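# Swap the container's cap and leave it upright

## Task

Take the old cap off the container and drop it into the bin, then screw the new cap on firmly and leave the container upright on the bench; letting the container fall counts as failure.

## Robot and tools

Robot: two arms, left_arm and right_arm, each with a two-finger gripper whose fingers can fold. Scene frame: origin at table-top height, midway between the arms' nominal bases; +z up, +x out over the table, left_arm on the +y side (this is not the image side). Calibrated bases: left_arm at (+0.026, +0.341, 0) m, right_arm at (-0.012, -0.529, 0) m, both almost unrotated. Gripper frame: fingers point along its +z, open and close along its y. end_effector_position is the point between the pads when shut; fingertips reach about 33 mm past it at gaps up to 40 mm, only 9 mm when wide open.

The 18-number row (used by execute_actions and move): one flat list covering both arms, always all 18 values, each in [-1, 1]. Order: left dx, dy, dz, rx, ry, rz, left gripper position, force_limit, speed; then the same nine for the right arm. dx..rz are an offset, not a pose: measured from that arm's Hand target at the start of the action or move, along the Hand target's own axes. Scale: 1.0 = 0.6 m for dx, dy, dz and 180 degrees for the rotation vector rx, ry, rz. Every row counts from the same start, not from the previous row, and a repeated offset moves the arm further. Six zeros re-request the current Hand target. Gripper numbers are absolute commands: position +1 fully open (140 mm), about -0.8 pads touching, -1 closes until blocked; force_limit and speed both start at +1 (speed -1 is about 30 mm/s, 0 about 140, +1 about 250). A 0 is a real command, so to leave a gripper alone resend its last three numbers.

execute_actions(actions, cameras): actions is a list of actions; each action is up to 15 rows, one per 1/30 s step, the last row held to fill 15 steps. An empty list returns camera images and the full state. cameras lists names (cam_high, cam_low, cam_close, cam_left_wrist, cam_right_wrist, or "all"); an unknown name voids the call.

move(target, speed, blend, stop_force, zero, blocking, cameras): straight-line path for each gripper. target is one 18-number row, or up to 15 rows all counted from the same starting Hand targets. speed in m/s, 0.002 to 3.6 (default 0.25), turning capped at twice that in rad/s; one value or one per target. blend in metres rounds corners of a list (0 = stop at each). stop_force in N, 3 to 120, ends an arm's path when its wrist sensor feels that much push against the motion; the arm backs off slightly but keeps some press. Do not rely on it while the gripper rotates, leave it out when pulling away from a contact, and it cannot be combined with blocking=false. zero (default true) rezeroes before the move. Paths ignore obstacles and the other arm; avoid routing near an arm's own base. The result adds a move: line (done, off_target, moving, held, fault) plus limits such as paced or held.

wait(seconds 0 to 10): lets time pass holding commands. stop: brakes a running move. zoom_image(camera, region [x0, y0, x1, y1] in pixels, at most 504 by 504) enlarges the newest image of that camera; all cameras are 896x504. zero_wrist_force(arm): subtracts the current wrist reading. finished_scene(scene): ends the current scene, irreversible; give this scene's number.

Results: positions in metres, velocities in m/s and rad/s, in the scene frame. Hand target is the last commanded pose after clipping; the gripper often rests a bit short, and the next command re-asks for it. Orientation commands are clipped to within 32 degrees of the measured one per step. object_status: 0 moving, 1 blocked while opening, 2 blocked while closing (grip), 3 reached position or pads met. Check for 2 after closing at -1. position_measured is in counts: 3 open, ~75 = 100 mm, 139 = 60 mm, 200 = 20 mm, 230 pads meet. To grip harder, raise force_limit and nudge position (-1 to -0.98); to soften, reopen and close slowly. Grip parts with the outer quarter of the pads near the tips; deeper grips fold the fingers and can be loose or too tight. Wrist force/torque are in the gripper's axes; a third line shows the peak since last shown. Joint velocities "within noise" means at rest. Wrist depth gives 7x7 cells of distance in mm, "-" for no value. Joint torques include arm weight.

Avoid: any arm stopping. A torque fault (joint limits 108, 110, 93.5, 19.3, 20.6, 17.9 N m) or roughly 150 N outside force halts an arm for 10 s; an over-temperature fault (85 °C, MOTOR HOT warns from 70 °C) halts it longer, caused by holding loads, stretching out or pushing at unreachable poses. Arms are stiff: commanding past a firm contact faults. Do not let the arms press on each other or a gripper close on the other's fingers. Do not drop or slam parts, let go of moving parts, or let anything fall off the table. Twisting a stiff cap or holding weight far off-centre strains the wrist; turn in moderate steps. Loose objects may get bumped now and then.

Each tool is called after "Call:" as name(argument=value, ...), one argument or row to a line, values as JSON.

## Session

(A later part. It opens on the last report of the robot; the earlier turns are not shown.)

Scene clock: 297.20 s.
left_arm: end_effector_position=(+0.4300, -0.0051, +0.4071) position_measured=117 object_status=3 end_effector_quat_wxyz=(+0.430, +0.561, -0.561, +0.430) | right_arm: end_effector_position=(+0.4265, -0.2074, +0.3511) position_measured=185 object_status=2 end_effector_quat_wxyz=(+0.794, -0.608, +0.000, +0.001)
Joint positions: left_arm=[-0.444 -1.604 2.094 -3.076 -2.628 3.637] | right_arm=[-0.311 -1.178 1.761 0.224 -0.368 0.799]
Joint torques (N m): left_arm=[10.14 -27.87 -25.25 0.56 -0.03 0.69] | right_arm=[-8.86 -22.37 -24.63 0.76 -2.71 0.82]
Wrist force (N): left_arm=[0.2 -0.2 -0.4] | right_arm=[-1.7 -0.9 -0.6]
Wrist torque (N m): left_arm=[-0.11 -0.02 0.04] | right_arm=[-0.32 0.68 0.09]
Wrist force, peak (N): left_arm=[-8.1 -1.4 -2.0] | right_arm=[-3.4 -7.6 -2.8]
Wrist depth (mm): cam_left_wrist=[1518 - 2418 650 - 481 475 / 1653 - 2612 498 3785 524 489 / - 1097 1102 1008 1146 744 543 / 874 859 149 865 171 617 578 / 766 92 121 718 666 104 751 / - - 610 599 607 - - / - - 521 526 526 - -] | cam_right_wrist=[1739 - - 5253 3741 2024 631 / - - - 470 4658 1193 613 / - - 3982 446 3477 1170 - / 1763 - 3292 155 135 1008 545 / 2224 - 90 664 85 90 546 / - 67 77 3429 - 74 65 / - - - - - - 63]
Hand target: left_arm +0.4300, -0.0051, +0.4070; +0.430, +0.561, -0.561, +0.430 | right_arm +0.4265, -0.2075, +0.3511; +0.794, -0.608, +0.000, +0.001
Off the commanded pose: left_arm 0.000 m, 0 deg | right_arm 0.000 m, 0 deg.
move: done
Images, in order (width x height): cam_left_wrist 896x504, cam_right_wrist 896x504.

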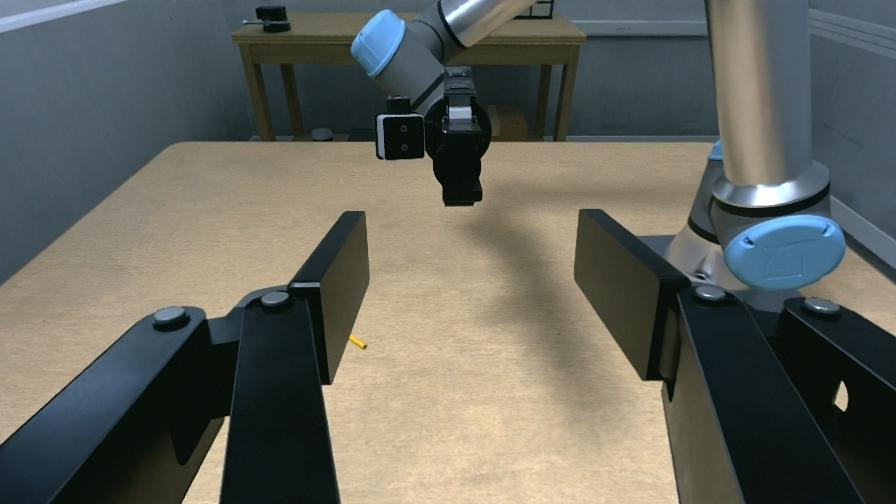

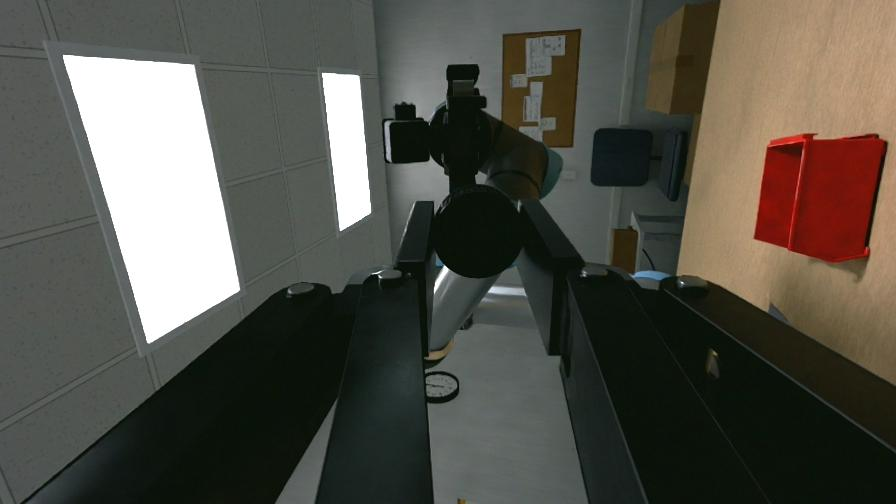

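Call:
move(
  target=[-0.2412,0.05,-0.082,0,-0.4167,0,0.1,-0.5,-0.8,0.0392,0.4223,-0.0408,-0.584,0,0,-1,0,-1],
  speed=0.35,
  cameras=["cam_right_wrist","cam_left_wrist","cam_close"],
)

Scene clock: 356.87 s.
left_arm: end_effector_position=(+0.4000, +0.0798, +0.2800) position_measured=117 object_status=3 end_effector_quat_wxyz=(+0.000, +0.707, -0.707, +0.000) | right_arm: end_effector_position=(+0.4497, -0.1652, +0.1001) position_measured=185 object_status=2 end_effector_quat_wxyz=(+0.000, +1.000, +0.001, -0.001)
Joint positions: left_arm=[-0.904 -1.701 1.682 -1.552 -1.571 3.807] | right_arm=[0.389 -1.296 1.717 -1.99 -1.571 3.58]
Joint torques (N m): left_arm=[11.35 -31.88 -7.28 -5.7 0.39 0.19] | right_arm=[1.37 -50.92 -6.21 -4.66 -1.19 0.72]
Wrist force (N): left_arm=[1.1 0.2 1.0] | right_arm=[-0.7 -0.2 -0.3]
Wrist torque (N m): left_arm=[0.16 -0.49 -0.16] | right_arm=[-0.08 0.07 -0.35]
Wrist force, peak (N): left_arm=[2.8 1.3 0.6] | right_arm=[-4.8 -4.8 0.1]
Wrist depth (mm): cam_left_wrist=[370 371 373 376 380 382 384 / 386 391 395 394 398 401 402 / 409 412 417 419 421 421 423 / 430 430 149 440 171 443 450 / 446 92 121 461 452 104 466 / - - 494 496 - - - / - - 526 541 550 - -] | cam_right_wrist=[204 204 206 204 204 204 204 / 216 215 215 214 215 214 215 / 227 227 227 225 226 228 227 / 240 240 238 155 162 241 240 / 253 250 90 256 85 90 256 / 270 67 77 275 - 74 65 / - - - 294 - - 63]
Hand target: left_arm +0.4000, +0.0799, +0.2800; +0.000, +0.707, -0.707, +0.000 | right_arm +0.4496, -0.1653, +0.1000; +0.001, +1.000, +0.001, -0.001
Off the commanded pose: left_arm 0.000 m, 0 deg | right_arm 0.000 m, 0 deg.
move: done
Images, in order (width x height): cam_close 896x504, cam_left_wrist 896x504, cam_right_wrist 896x504.

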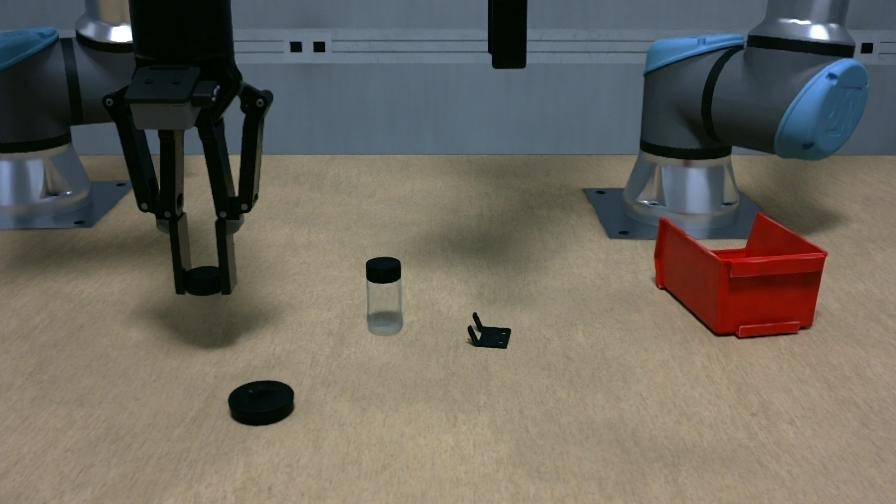

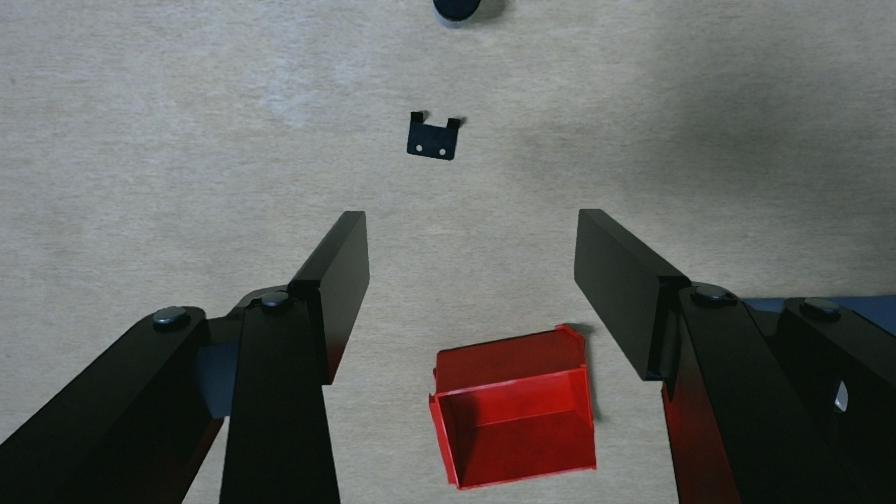

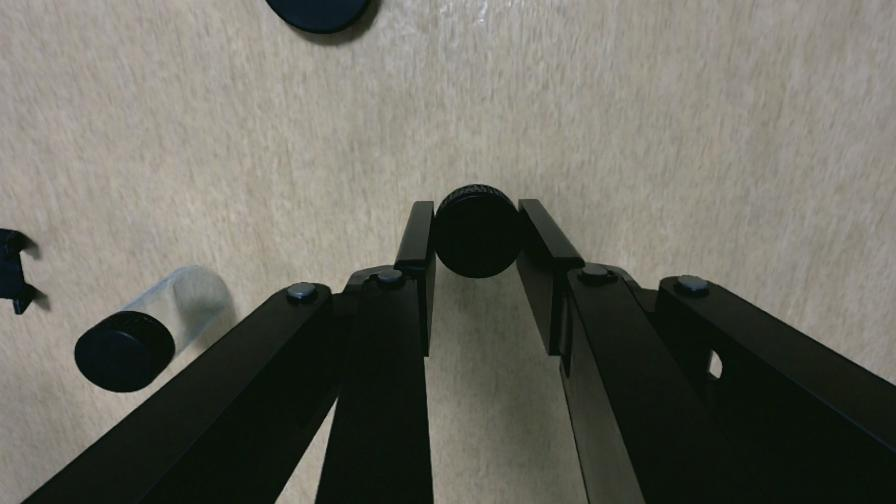

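Call:
move(
  target=[0,0,0,0,0,0,0.1,-0.5,-0.8,0,0,0.1167,0,0,0,-1,0,-1],
  speed=0.025,
  stop_force=4,
  cameras=["cam_right_wrist","cam_close"],
)

Scene clock: 368.87 s.
left_arm: end_effector_position=(+0.4000, +0.0799, +0.2800) position_measured=117 object_status=3 end_effector_quat_wxyz=(+0.000, +0.707, -0.707, +0.000) | right_arm: end_effector_position=(+0.4496, -0.1654, +0.0393) position_measured=185 object_status=2 end_effector_quat_wxyz=(+0.001, +1.000, +0.001, -0.001)
Joint positions: left_arm=[-0.903 -1.701 1.683 -1.552 -1.571 3.807] | right_arm=[0.389 -1.227 1.799 -2.141 -1.571 3.58]
Joint torques (N m): left_arm=[10.26 -32.16 -8.64 -2.73 -0.33 0.4] | right_arm=[-6.24 -57.78 -37.37 -3.13 -0.71 -1.21]
Wrist force (N): left_arm=[1.1 0.2 0.9] | right_arm=[0.3 0.5 -1.6]
Wrist torque (N m): left_arm=[0.15 -0.50 -0.16] | right_arm=[-0.09 0.11 -0.32]
Wrist force, peak (N): left_arm=[1.3 0.1 1.2] | right_arm=[-16.3 8.4 -33.4]
Wrist depth (mm): cam_left_wrist=[372 374 375 375 375 382 383 / 388 391 395 394 398 398 404 / 407 412 413 418 423 422 426 / 429 435 148 437 172 445 450 / 452 92 121 462 433 100 470 / - - 495 497 490 - - / - - 524 528 471 - -] | cam_right_wrist=[149 149 149 148 149 149 149 / 157 157 157 157 157 157 157 / 166 166 165 164 166 166 166 / 175 176 174 155 162 174 176 / 187 182 90 187 85 87 187 / - 67 77 200 - 74 65 / - - - 215 - - 63]
Hand target: left_arm +0.4000, +0.0799, +0.2800; +0.000, +0.707, -0.707, +0.000 | right_arm +0.4496, -0.1654, +0.0393; +0.001, +1.000, +0.001, -0.001 (not the last commanded pose)
Off the commanded pose: left_arm 0.000 m, 0 deg | right_arm 0.009 m, 0 deg.
move: contact (right_arm)
Images, in order (width x height): cam_close 896x504, cam_right_wrist 896x504.

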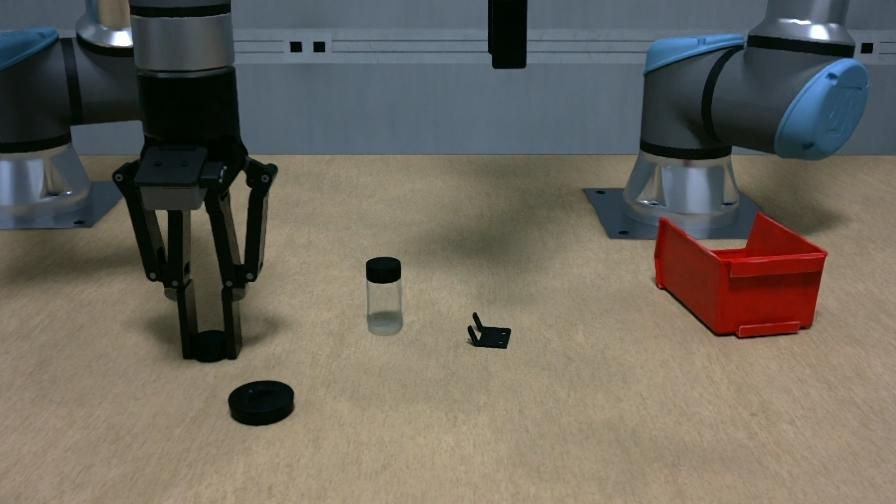

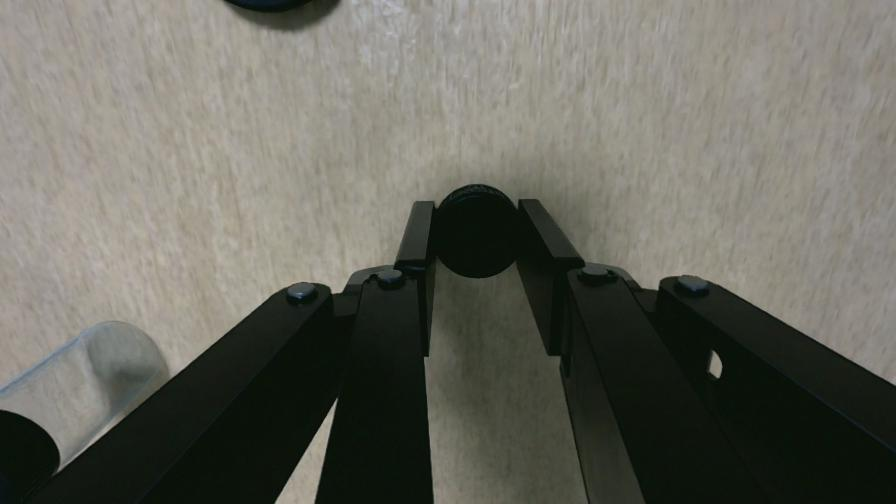

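Call:
move(
  target=[
    [0,0,0,0,0,0,0.1,-0.5,-0.8,0,0,0,0,0,0,-0.1,-0.5,-0.8],
    [0,0,0,0,0,0,0.1,-0.5,-0.8,0,0,-0.3,0,0,0,-0.1,-0.5,-0.8],
  ],
  cameras=["cam_right_wrist","cam_high"],
)

Scene clock: 377.00 s.
left_arm: end_effector_position=(+0.4000, +0.0799, +0.2800) position_measured=117 object_status=3 end_effector_quat_wxyz=(+0.000, +0.707, -0.707, +0.000) | right_arm: end_effector_position=(+0.4498, -0.1651, +0.2193) position_measured=141 object_status=3 end_effector_quat_wxyz=(+0.001, +1.000, +0.001, -0.001)
Joint positions: left_arm=[-0.903 -1.701 1.683 -1.552 -1.571 3.807] | right_arm=[0.389 -1.371 1.496 -1.693 -1.571 3.58]
Joint torques (N m): left_arm=[9.38 -31.08 -9.11 -6.19 -1.49 1.02] | right_arm=[10.39 -25.23 -18.02 -1.78 -1.19 0.7]
Wrist force (N): left_arm=[1.2 0.1 0.9] | right_arm=[-1.0 0.3 0.9]
Wrist torque (N m): left_arm=[0.13 -0.52 -0.17] | right_arm=[0.02 0.17 -0.33]
Wrist force, peak (N): left_arm=[1.3 0.2 1.2] | right_arm=[-0.9 -0.3 3.9]
Wrist depth (mm): cam_left_wrist=[371 375 375 378 376 383 384 / 388 391 392 392 395 402 402 / 407 412 414 417 423 425 423 / 433 435 148 440 171 441 450 / 451 92 121 463 457 104 464 / - - 490 490 - - - / - - 521 514 535 - -] | cam_right_wrist=[312 312 315 313 312 311 313 / 330 328 328 327 329 329 329 / 347 347 347 346 346 347 349 / 369 365 296 368 139 366 370 / 386 87 92 393 385 91 386 / - 74 409 422 419 - 73 / - - - 449 446 - 70]
Hand target: left_arm +0.4000, +0.0799, +0.2800; +0.000, +0.707, -0.707, +0.000 | right_arm +0.4498, -0.1651, +0.2193; +0.001, +1.000, +0.001, -0.001
Off the commanded pose: left_arm 0.000 m, 0 deg | right_arm 0.000 m, 0 deg.
move: done
Images, in order (width x height): cam_high 896x504, cam_right_wrist 896x504.

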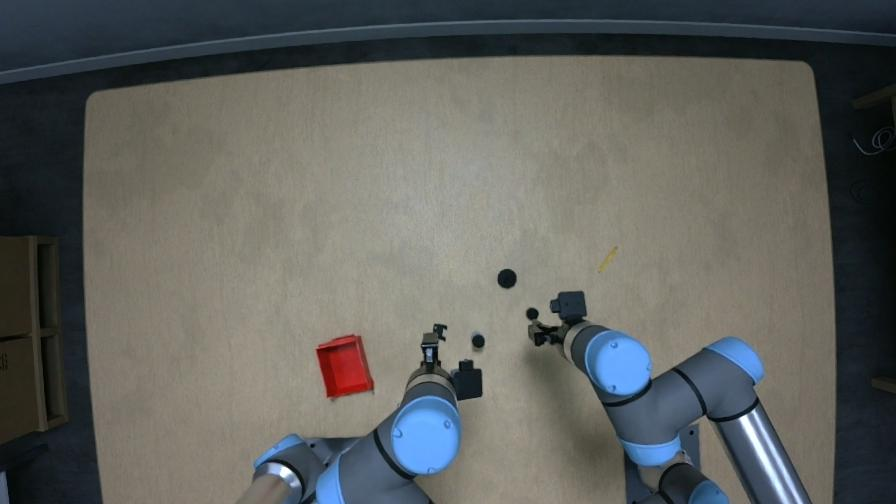

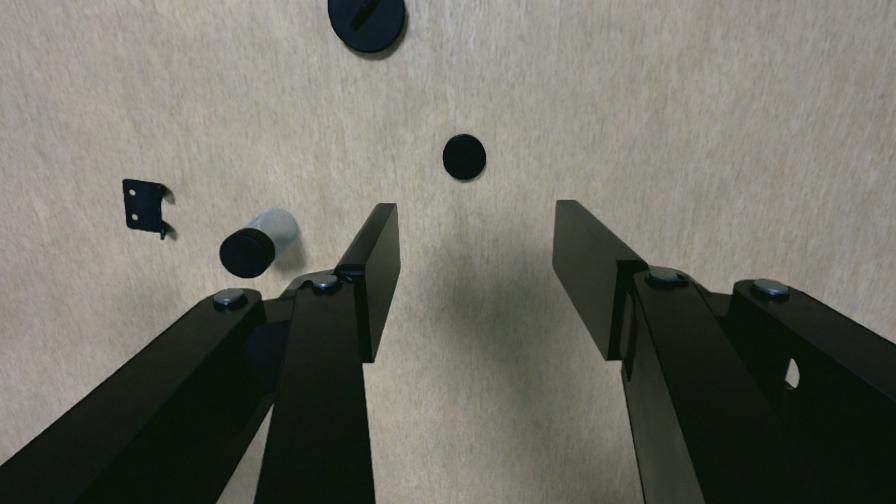

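Call:
move(
  target=[
    [0,0,0,0,0,0,0.1,-0.5,-0.8,-0.288,0.0232,0.0822,0.3126,0.4259,-0.3126,0.1,-0.5,-0.5],
    [0.2,-0.0047,0.1333,0,0,0,0.1,-0.5,-0.8,-0.288,0.0232,0.0822,0.3126,0.4259,-0.3126,0.1,-0.5,-0.5],
  ],
  speed=0.3,
  cameras=["cam_right_wrist","cam_left_wrist"],
)

Scene clock: 452.90 s.
left_arm: end_effector_position=(+0.4000, +0.0799, +0.2800) position_measured=117 object_status=3 end_effector_quat_wxyz=(+0.000, +0.707, -0.707, +0.000) | right_arm: end_effector_position=(+0.3312, -0.1747, +0.1866) position_measured=117 object_status=3 end_effector_quat_wxyz=(-0.309, +0.792, +0.312, +0.423)
Joint positions: left_arm=[-0.903 -1.701 1.683 -1.552 -1.571 3.807] | right_arm=[-0.121 -1.879 2.786 -3.232 -0.666 2.701]
Joint torques (N m): left_arm=[9.18 -32.66 -10.05 -6.26 -1.39 0.99] | right_arm=[10.22 -14.75 -32.73 -1.74 2.66 0.16]
Wrist force (N): left_arm=[1.3 0.1 0.9] | right_arm=[-0.7 -0.5 1.1]
Wrist torque (N m): left_arm=[0.13 -0.54 -0.17] | right_arm=[-0.16 0.26 0.08]
Wrist force, peak (N): left_arm=[1.3 0.0 1.2] | right_arm=[-13.3 -3.5 2.8]
Wrist depth (mm): cam_left_wrist=[369 371 370 377 379 380 385 / 393 391 393 395 399 399 406 / 409 409 418 418 420 419 425 / 432 434 149 439 171 441 449 / 456 92 121 466 453 104 466 / - - 492 508 485 - - / - - 526 526 533 - -] | cam_right_wrist=[2713 1097 860 697 582 508 449 / 817 826 614 559 487 431 389 / 692 602 528 466 421 375 344 / 538 511 133 392 169 323 307 / 483 89 103 348 318 90 84 / - - 318 312 290 - - / - - 297 281 265 - -]
Hand target: left_arm +0.4000, +0.0799, +0.2800; +0.000, +0.707, -0.707, +0.000 (not the last commanded pose) | right_arm +0.3311, -0.1747, +0.1867; -0.310, +0.792, +0.312, +0.423 (not the last commanded pose)
Off the commanded pose: left_arm 0.144 m, 0 deg | right_arm 0.057 m, 35 deg.
move: held (right_arm; a check stopped the path), off_target (left_arm); path passed 0 of 2 targets; limits=held
pose unreachable (right arm): on one or more control steps of this call, first in action 0 (counted from 0), this arm could not follow its commanded pose, so it was not sent that pose on those steps. It may still have moved: this result reports where it is.
cause: moving toward the commanded pose would bring two parts of the arm too close to each other (joints 3 (elbow) and 4 (wrist 1) lie between them).
Images, in order (width x height): cam_left_wrist 896x504, cam_right_wrist 896x504.

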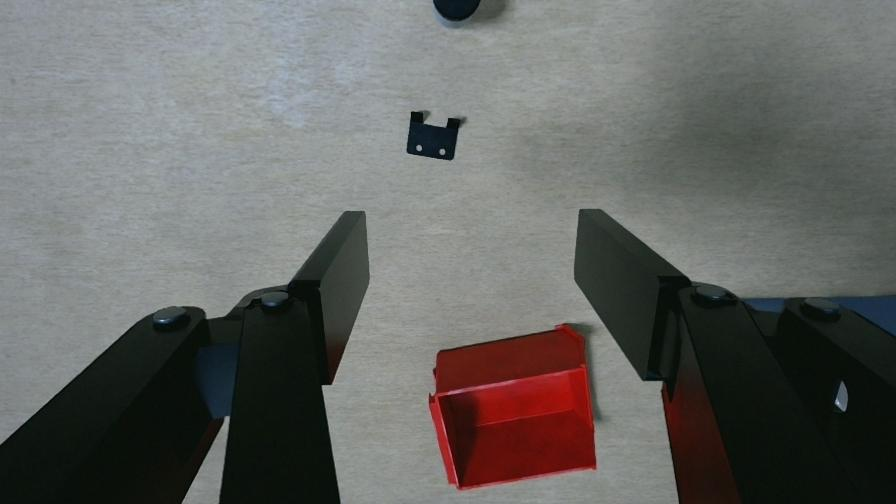

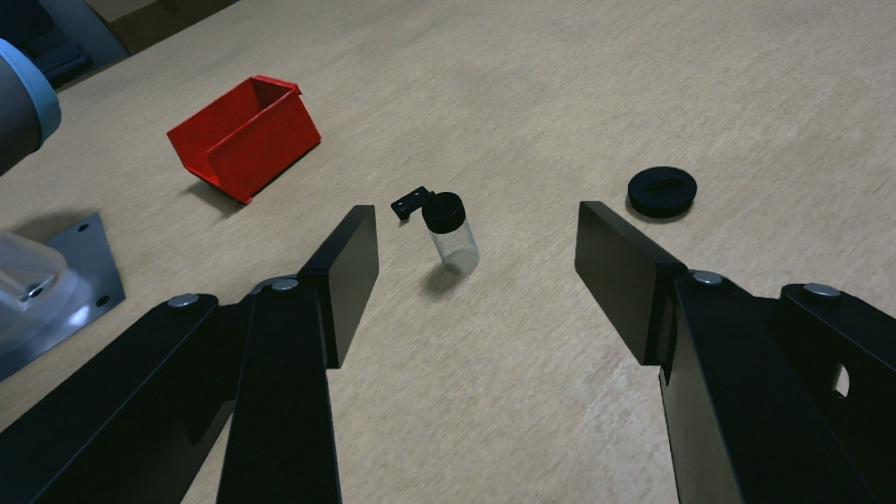

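Call:
move(
  target=[
    [0,0,0,0,0,0,0.1,-0.5,-0.8,0.1662,-0.0281,0.0247,0.099,0.1377,-0.099,0.1,-0.5,-0.5],
    [0.2,-0.0047,0.1333,0,0,0,0.1,-0.5,-0.8,-0.0439,-0.0285,-0.0082,0.099,0.1377,-0.099,0.1,-0.5,-0.5],
  ],
  speed=0.25,
  blend=[0.02,0],
  cameras=["cam_right_wrist","cam_left_wrist","cam_close"],
)

Scene clock: 497.07 s.
left_arm: end_effector_position=(+0.4028, -0.0400, +0.2000) position_measured=117 object_status=3 end_effector_quat_wxyz=(+0.000, +0.707, -0.707, +0.000) | right_arm: end_effector_position=(+0.3042, -0.1738, +0.1700) position_measured=117 object_status=3 end_effector_quat_wxyz=(-0.419, +0.568, +0.416, +0.574) end_effector_velocity=(+0.000, +0.000, +0.000) end_effector_angular_velocity=(+0.002, +0.005, -0.001)
Joint positions: left_arm=[-1.04 -1.489 1.681 -1.763 -1.571 3.67] | right_arm=[-0.411 -0.667 2.668 -4.979 0.053 2.976]
Joint velocities: left_arm=[within noise] | right_arm=[-0.002 0.001 0.001 -0.003 0.001 0.006]
Joint torques (N m): left_arm=[13.47 -23.04 -7.17 -3.36 0.35 -0.77] | right_arm=[-8.34 -17.13 23.35 -0.8 0.75 0.87]
Wrist force (N): left_arm=[0.9 0.4 0.8] | right_arm=[-0.9 -1.1 1.1]
Wrist torque (N m): left_arm=[0.19 -0.46 -0.17] | right_arm=[-0.45 0.51 -0.03]
Wrist force, peak (N): left_arm=[3.5 2.7 1.3] | right_arm=[-3.1 -2.4 2.4]
Wrist depth (mm): cam_left_wrist=[295 295 300 300 301 304 307 / 311 312 314 317 318 321 321 / 329 329 333 329 332 336 340 / 346 346 149 354 171 351 360 / 362 92 121 374 371 104 373 / - - 395 398 400 - - / - - 423 423 427 - -] | cam_right_wrist=[3631 550 3798 244 272 - - / 478 559 4409 4331 1975 - - / 496 584 1241 1042 1024 1112 1496 / 520 760 133 613 147 636 630 / 508 89 103 447 401 90 84 / - - 331 343 346 - - / - - 281 281 279 - -]
Hand target: left_arm +0.4028, -0.0401, +0.2000; +0.000, +0.707, -0.707, +0.000 | right_arm +0.3041, -0.1740, +0.1700; -0.418, +0.570, +0.418, +0.571
Off the commanded pose: left_arm 0.000 m, 0 deg | right_arm 0.000 m, 0 deg.
move: done
Images, in order (width x height): cam_close 896x504, cam_left_wrist 896x504, cam_right_wrist 896x504.

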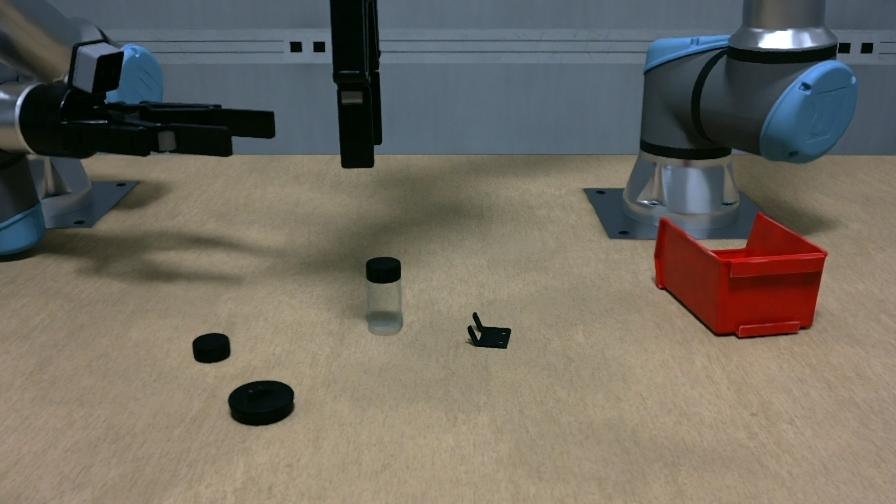

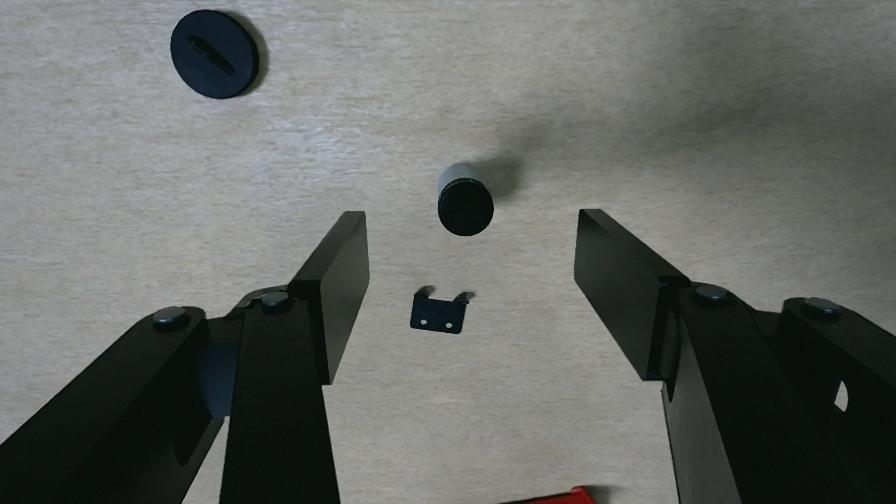

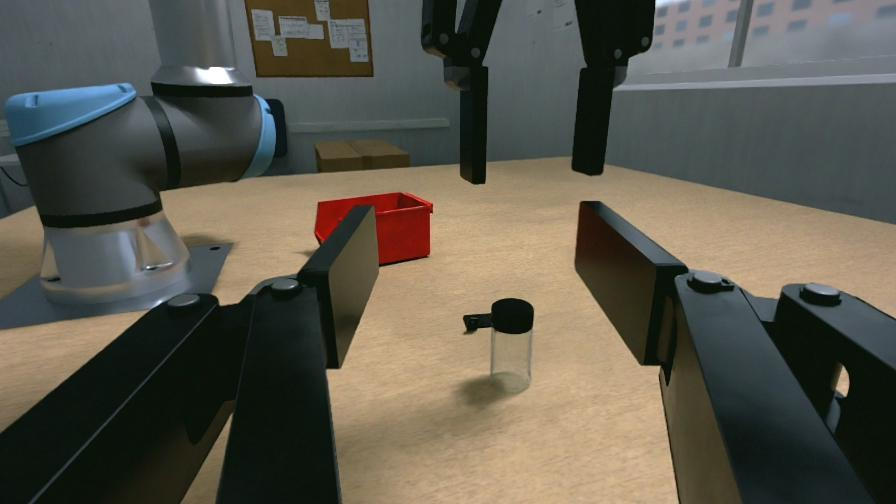

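Call:
move(
  target=[
    [-0.0198,0.0022,0.0667,0,0,0,0.1,-0.5,-0.8,0,0,0,0,0,0,0.1,-0.5,-0.5],
    [-0.0198,0.0022,0.1758,0,0,0,0.1,-0.5,-0.8,0,0,0,0,0,0,0.1,-0.5,-0.5],
  ],
  speed=[0.15,0.1],
  blend=[0.01,0],
  cameras=["cam_left_wrist","cam_close"],
)

Scene clock: 520.13 s.
left_arm: end_effector_position=(+0.4015, -0.0281, +0.0944) position_measured=117 object_status=3 end_effector_quat_wxyz=(+0.000, +0.707, -0.707, +0.000) | right_arm: end_effector_position=(+0.3042, -0.1738, +0.1700) position_measured=117 object_status=3 end_effector_quat_wxyz=(-0.419, +0.568, +0.416, +0.573)
Joint positions: left_arm=[-1.03 -1.428 1.898 -2.04 -1.571 3.68] | right_arm=[-0.411 -0.666 2.669 -4.98 0.053 2.976]
Joint torques (N m): left_arm=[-12.89 -44.13 -36.49 -0.62 0.8 -0.06] | right_arm=[-8.81 -17.48 22.9 -0.97 -0.73 -1.14]
Wrist force (N): left_arm=[1.0 0.2 0.9] | right_arm=[-0.8 -0.9 1.0]
Wrist torque (N m): left_arm=[0.15 -0.47 -0.17] | right_arm=[-0.39 0.47 -0.04]
Wrist force, peak (N): left_arm=[0.7 0.5 2.6] | right_arm=[-1.3 -1.2 1.4]
Wrist depth (mm): cam_left_wrist=[185 201 201 202 204 205 206 / 210 211 212 214 214 216 217 / 221 222 223 225 225 228 229 / 233 235 149 167 234 239 242 / 244 92 121 252 249 104 250 / - - 267 267 270 - - / - - 284 285 288 - -] | cam_right_wrist=[3206 544 3631 256 239 - - / 478 555 4572 266 284 - - / 494 586 1273 286 317 1000 1306 / 516 620 133 564 169 633 628 / 507 89 103 429 402 90 84 / - - 331 347 343 - - / - - 282 281 280 - -]
Hand target: left_arm +0.4015, -0.0282, +0.0945; +0.000, +0.707, -0.707, +0.000 | right_arm +0.3042, -0.1738, +0.1700; -0.419, +0.568, +0.416, +0.573
Off the commanded pose: left_arm 0.000 m, 0 deg | right_arm 0.000 m, 0 deg.
move: done
Images, in order (width x height): cam_close 896x504, cam_left_wrist 896x504.

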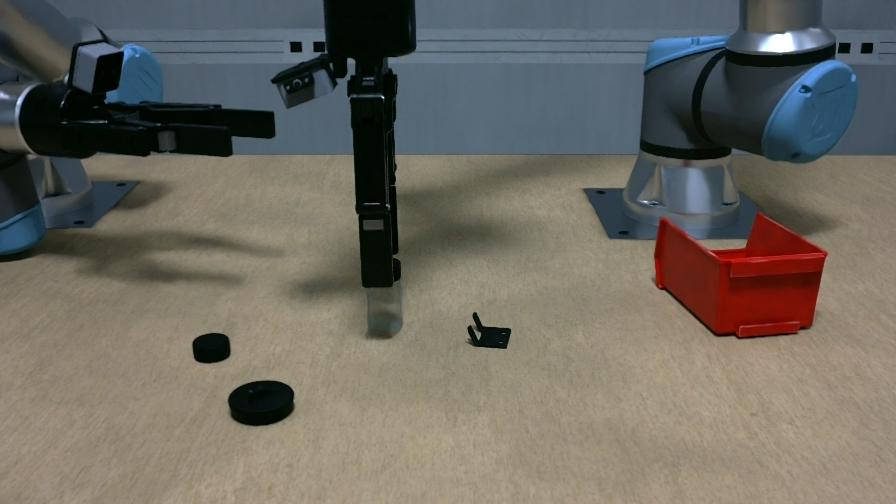

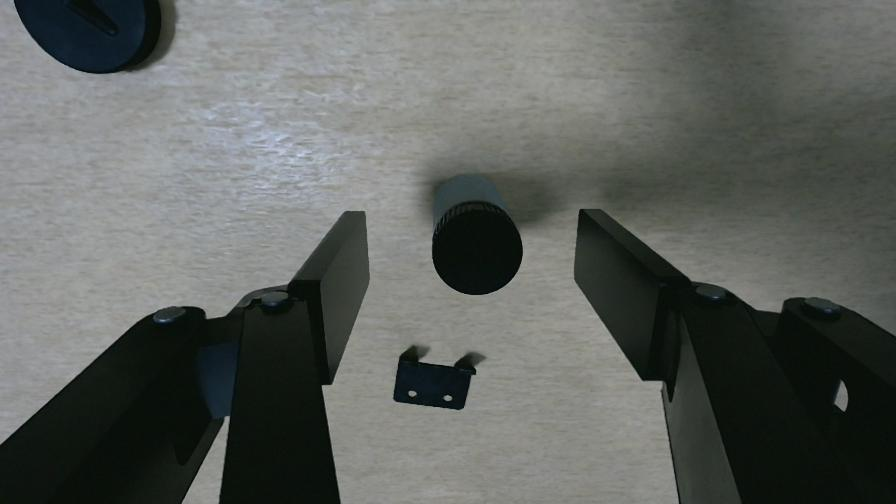

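Call:
move(
  target=[
    [0,0.0017,0,0,0,0,0.1,-0.5,-0.8,0,0,0,0,0,0,0.1,-0.5,-0.5],
    [0,0.0017,0,0,0,0,-1,1,-1,0,0,0,0,0,0,0.1,-0.5,-0.5],
  ],
  cameras=["cam_left_wrist","cam_close"],
)

Scene clock: 540.50 s.
left_arm: end_effector_position=(+0.4005, -0.0282, +0.0945) position_measured=187 object_status=0 end_effector_quat_wxyz=(+0.000, +0.707, -0.707, +0.000) | right_arm: end_effector_position=(+0.3042, -0.1738, +0.1700) position_measured=117 object_status=3 end_effector_quat_wxyz=(-0.419, +0.568, +0.416, +0.573)
Joint positions: left_arm=[-1.032 -1.43 1.9 -2.041 -1.571 3.678] | right_arm=[-0.411 -0.666 2.669 -4.98 0.053 2.976]
Joint torques (N m): left_arm=[4.67 -28.35 -7.72 -5.62 0.87 0.98] | right_arm=[-9.11 -18.16 21.8 -0.48 -0.76 -1.17]
Wrist force (N): left_arm=[0.2 1.5 -8.1] | right_arm=[-0.8 -1.0 1.1]
Wrist torque (N m): left_arm=[0.12 -0.44 -0.17] | right_arm=[-0.42 0.49 -0.04]
Wrist force, peak (N): left_arm=[0.3 1.7 -8.4] | right_arm=[-1.2 -1.2 1.7]
Wrist depth (mm): cam_left_wrist=[188 201 203 204 204 205 206 / 211 212 213 213 215 216 217 / 221 223 224 226 225 228 230 / 234 235 236 165 234 239 241 / 247 246 90 249 94 - 256 / 259 - 79 269 - - - / - - - 286 - - -] | cam_right_wrist=[3336 551 3798 260 236 1657 - / 485 552 3429 269 284 - - / 500 582 1222 292 310 988 1313 / 518 610 133 561 147 630 630 / 508 89 103 424 397 90 84 / - - 333 346 343 - - / - - 282 282 278 - -]
Hand target: left_arm +0.4005, -0.0282, +0.0945; +0.000, +0.707, -0.707, +0.000 | right_arm +0.3042, -0.1738, +0.1700; -0.419, +0.568, +0.416, +0.573
Off the commanded pose: left_arm 0.000 m, 0 deg | right_arm 0.000 m, 0 deg.
move: done
Images, in order (width x height): cam_close 896x504, cam_left_wrist 896x504.

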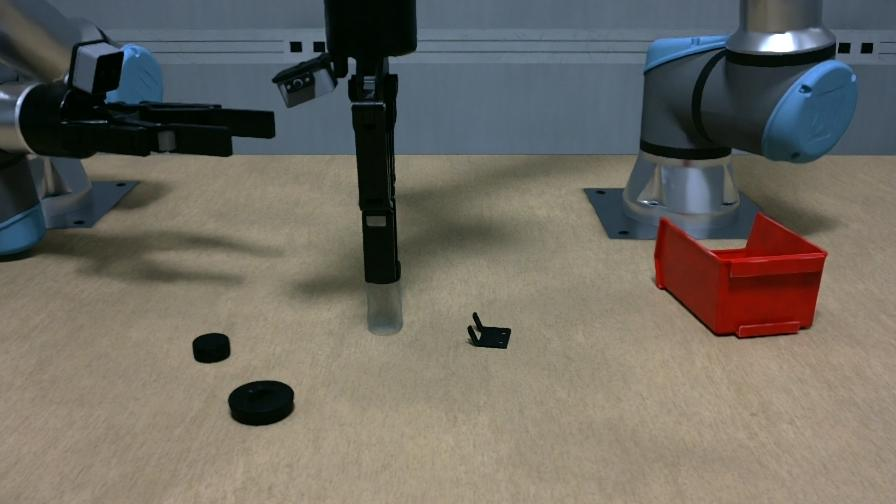

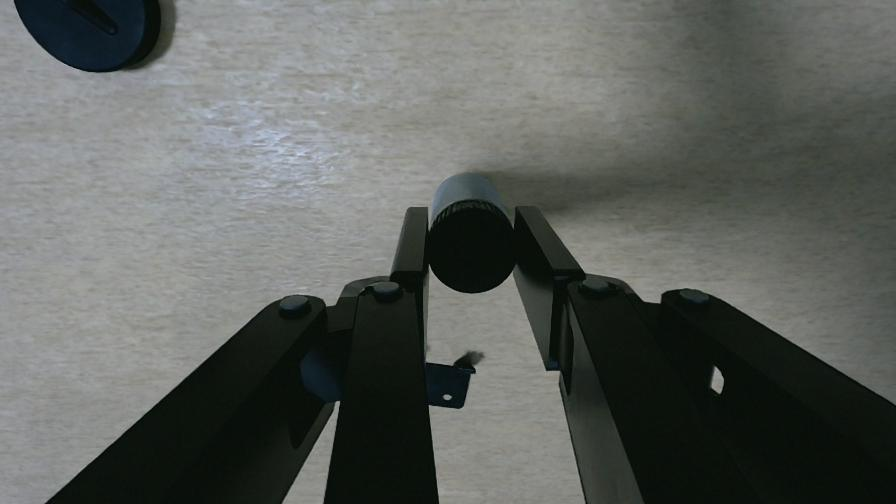

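Call:
move(
  target=[
    [0,0,-0.1,0,0,0,-1,1,-1,0,0,0,0,0,0,0.1,-0.5,-0.5],
    [0.0197,0.0675,-0.25,0,0,0,-1,1,-1,0,0,0,0,0,0,0.1,-0.5,-0.5],
  ],
  speed=[0.1,0.15],
  blend=[0.03,0],
  cameras=["cam_right_wrist","cam_close","cam_left_wrist"],
)

Scene clock: 554.90 s.
left_arm: end_effector_position=(+0.3600, -0.0401, +0.2446) position_measured=187 object_status=2 end_effector_quat_wxyz=(+0.000, +0.707, -0.707, +0.000) | right_arm: end_effector_position=(+0.3042, -0.1738, +0.1700) position_measured=117 object_status=3 end_effector_quat_wxyz=(-0.419, +0.568, +0.416, +0.573)
Joint positions: left_arm=[-1.115 -1.574 1.655 -1.652 -1.571 3.595] | right_arm=[-0.411 -0.666 2.669 -4.98 0.053 2.976]
Joint torques (N m): left_arm=[11.02 -16.16 -9.45 -4.69 1 0.32] | right_arm=[-8.79 -17.83 20.99 -0.12 -0.68 -1.18]
Wrist force (N): left_arm=[1.1 0.4 1.0] | right_arm=[-1.1 -1.1 1.0]
Wrist torque (N m): left_arm=[0.20 -0.49 -0.17] | right_arm=[-0.44 0.53 -0.03]
Wrist force, peak (N): left_arm=[0.4 1.7 -8.3] | right_arm=[-1.0 -1.6 1.1]
Wrist depth (mm): cam_left_wrist=[339 337 340 341 346 346 348 / 358 359 361 362 361 361 363 / 374 378 377 377 382 384 383 / 395 399 395 165 393 403 404 / 419 411 90 424 94 421 429 / 441 - 79 447 - - - / - - - 471 - - -] | cam_right_wrist=[- 545 3741 259 2307 - 1306 / 473 551 4184 268 - - 1395 / 495 577 1222 1198 1148 976 - / 516 614 133 608 169 638 625 / 507 89 103 451 428 90 84 / - - 333 348 344 - - / - - 283 281 279 - -]
Hand target: left_arm +0.3600, -0.0400, +0.2445; +0.000, +0.707, -0.707, +0.000 | right_arm +0.3042, -0.1738, +0.1700; -0.419, +0.568, +0.416, +0.573
Off the commanded pose: left_arm 0.000 m, 0 deg | right_arm 0.000 m, 0 deg.
move: done
Images, in order (width x height): cam_close 896x504, cam_left_wrist 896x504, cam_right_wrist 896x504.

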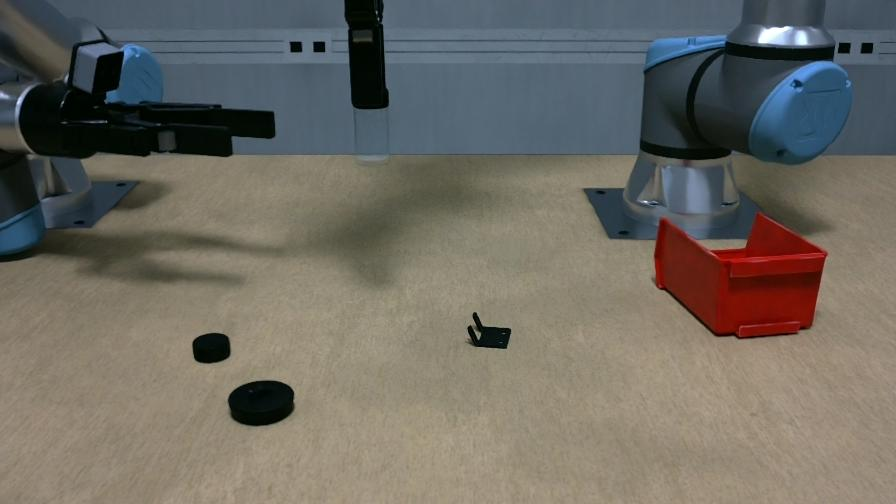

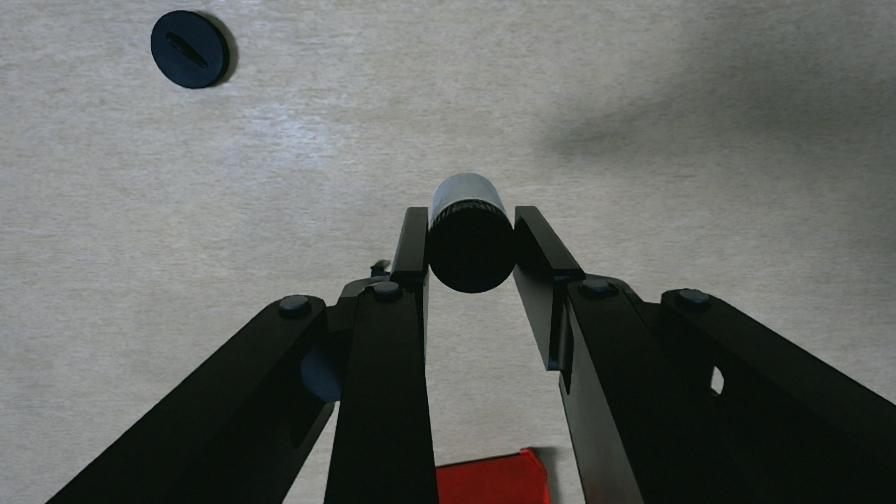

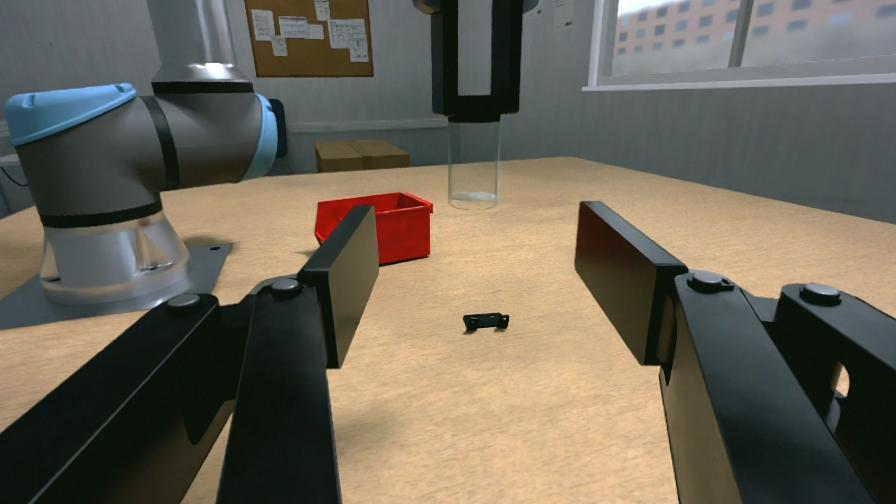

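Call:
move(
  target=[0,0,0,0,0,0,-1,1,-1,0.006,0.0102,0.1667,0,0,0,0.1,-0.5,-0.5],
  speed=0.15,
  cameras=["cam_right_wrist","cam_close"],
)

Scene clock: 586.50 s.
left_arm: end_effector_position=(+0.3600, -0.0400, +0.2445) position_measured=187 object_status=2 end_effector_quat_wxyz=(+0.000, +0.707, -0.707, +0.000) | right_arm: end_effector_position=(+0.3403, -0.0805, +0.1746) position_measured=117 object_status=3 end_effector_quat_wxyz=(-0.419, +0.568, +0.416, +0.574)
Joint positions: left_arm=[-1.115 -1.574 1.655 -1.652 -1.571 3.595] | right_arm=[0.022 -0.786 2.433 -4.812 -0.381 3.162]
Joint torques (N m): left_arm=[11.8 -15.72 -7.86 0.1 0.74 -0.59] | right_arm=[9.6 -23.1 6.77 -0.72 -1.34 0.84]
Wrist force (N): left_arm=[1.0 0.3 1.2] | right_arm=[-1.5 -1.3 1.5]
Wrist torque (N m): left_arm=[0.16 -0.46 -0.17] | right_arm=[-0.41 0.60 -0.02]
Wrist force, peak (N): left_arm=[1.4 0.4 1.1] | right_arm=[-1.3 -6.5 5.3]
Wrist depth (mm): cam_left_wrist=[340 333 341 338 343 178 350 / 355 356 359 355 353 362 363 / 377 377 375 374 379 383 385 / 397 398 394 166 393 407 406 / 419 409 89 419 94 419 434 / 443 - 79 451 - - - / - - - 470 - - -] | cam_right_wrist=[- 491 3685 155 161 - 1603 / 435 478 3578 164 165 - - / 423 502 2307 1051 1181 988 1247 / 439 709 133 602 147 635 625 / 426 89 103 461 430 90 84 / - - 338 352 350 - - / - - 289 288 285 - -]
Hand target: left_arm +0.3600, -0.0400, +0.2445; +0.000, +0.707, -0.707, +0.000 | right_arm +0.3403, -0.0804, +0.1745; -0.419, +0.568, +0.416, +0.573
Off the commanded pose: left_arm 0.000 m, 0 deg | right_arm 0.000 m, 0 deg.
move: done
Images, in order (width x height): cam_close 896x504, cam_right_wrist 896x504.

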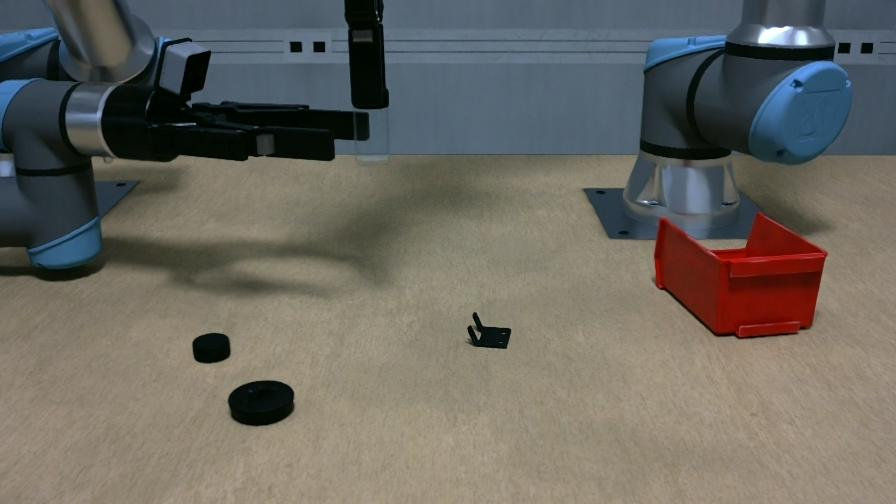

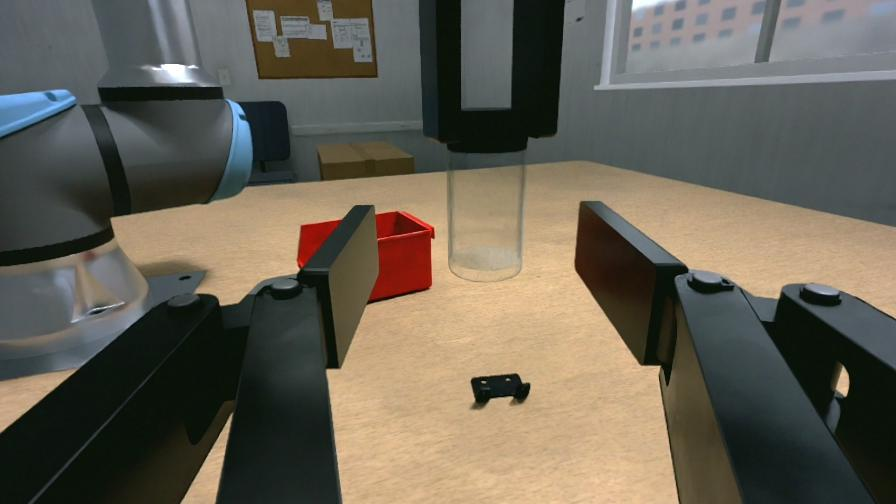

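Call:
move(
  target=[0,0,0,0,0,0,-1,1,-1,0,0.013,0.055,0,0,0,0.1,-0.5,-0.5],
  speed=0.08,
  cameras=["cam_right_wrist","cam_close"],
)

Scene clock: 602.67 s.
left_arm: end_effector_position=(+0.3600, -0.0400, +0.2445) position_measured=187 object_status=2 end_effector_quat_wxyz=(+0.000, +0.707, -0.707, +0.000) | right_arm: end_effector_position=(+0.3577, -0.0513, +0.1748) position_measured=117 object_status=3 end_effector_quat_wxyz=(-0.419, +0.568, +0.416, +0.574)
Joint positions: left_arm=[-1.115 -1.574 1.655 -1.652 -1.571 3.595] | right_arm=[0.116 -0.791 2.35 -4.72 -0.475 3.157]
Joint torques (N m): left_arm=[10.12 -15.91 -8.72 -0.85 0.9 -0.58] | right_arm=[-8.63 -53.22 9.67 -2.97 1.1 -0.93]
Wrist force (N): left_arm=[1.2 0.3 1.1] | right_arm=[-1.2 -1.5 1.0]
Wrist torque (N m): left_arm=[0.18 -0.52 -0.17] | right_arm=[-0.47 0.56 0.10]
Wrist force, peak (N): left_arm=[1.3 0.4 1.2] | right_arm=[-1.3 -3.6 2.3]
Wrist depth (mm): cam_left_wrist=[340 336 340 342 341 179 345 / 353 356 359 360 355 362 364 / 375 378 375 378 377 382 382 / 396 398 395 165 393 405 407 / 421 413 90 422 94 419 433 / 442 - 79 457 - - - / - - - - - - -] | cam_right_wrist=[423 478 3631 121 142 - - / 421 471 3125 131 137 - 1228 / 413 481 1253 1029 1097 928 1299 / 430 722 133 667 169 625 604 / - 89 103 459 422 90 84 / - - 338 349 344 - - / - - 287 283 281 - -]
Hand target: left_arm +0.3600, -0.0400, +0.2445; +0.000, +0.707, -0.707, +0.000 | right_arm +0.3578, -0.0513, +0.1747; -0.419, +0.568, +0.416, +0.573
Off the commanded pose: left_arm 0.000 m, 0 deg | right_arm 0.000 m, 0 deg.
move: done
Images, in order (width x height): cam_close 896x504, cam_right_wrist 896x504.

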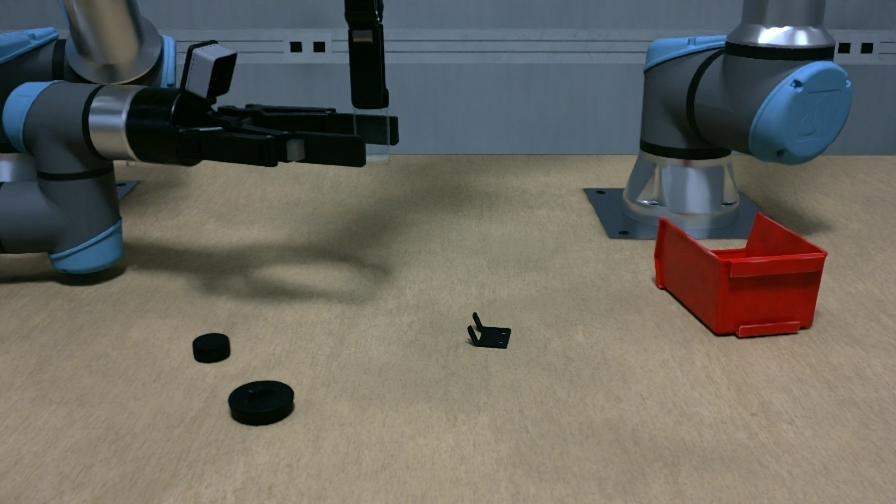

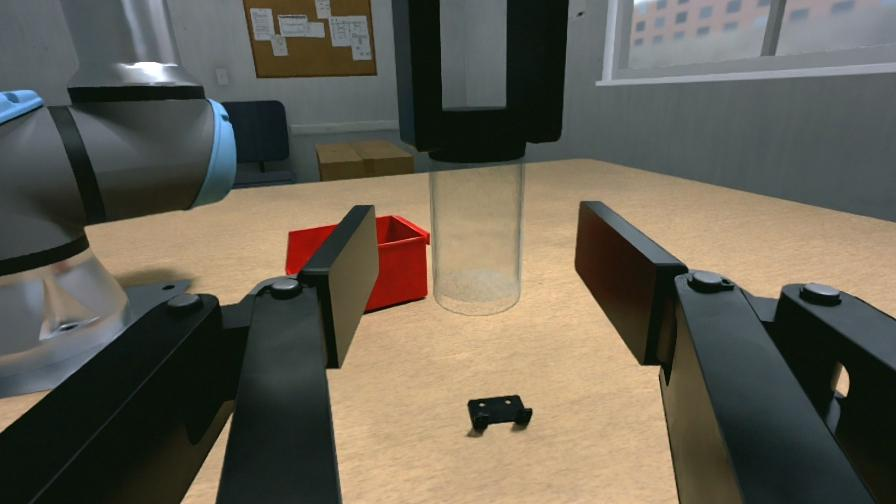

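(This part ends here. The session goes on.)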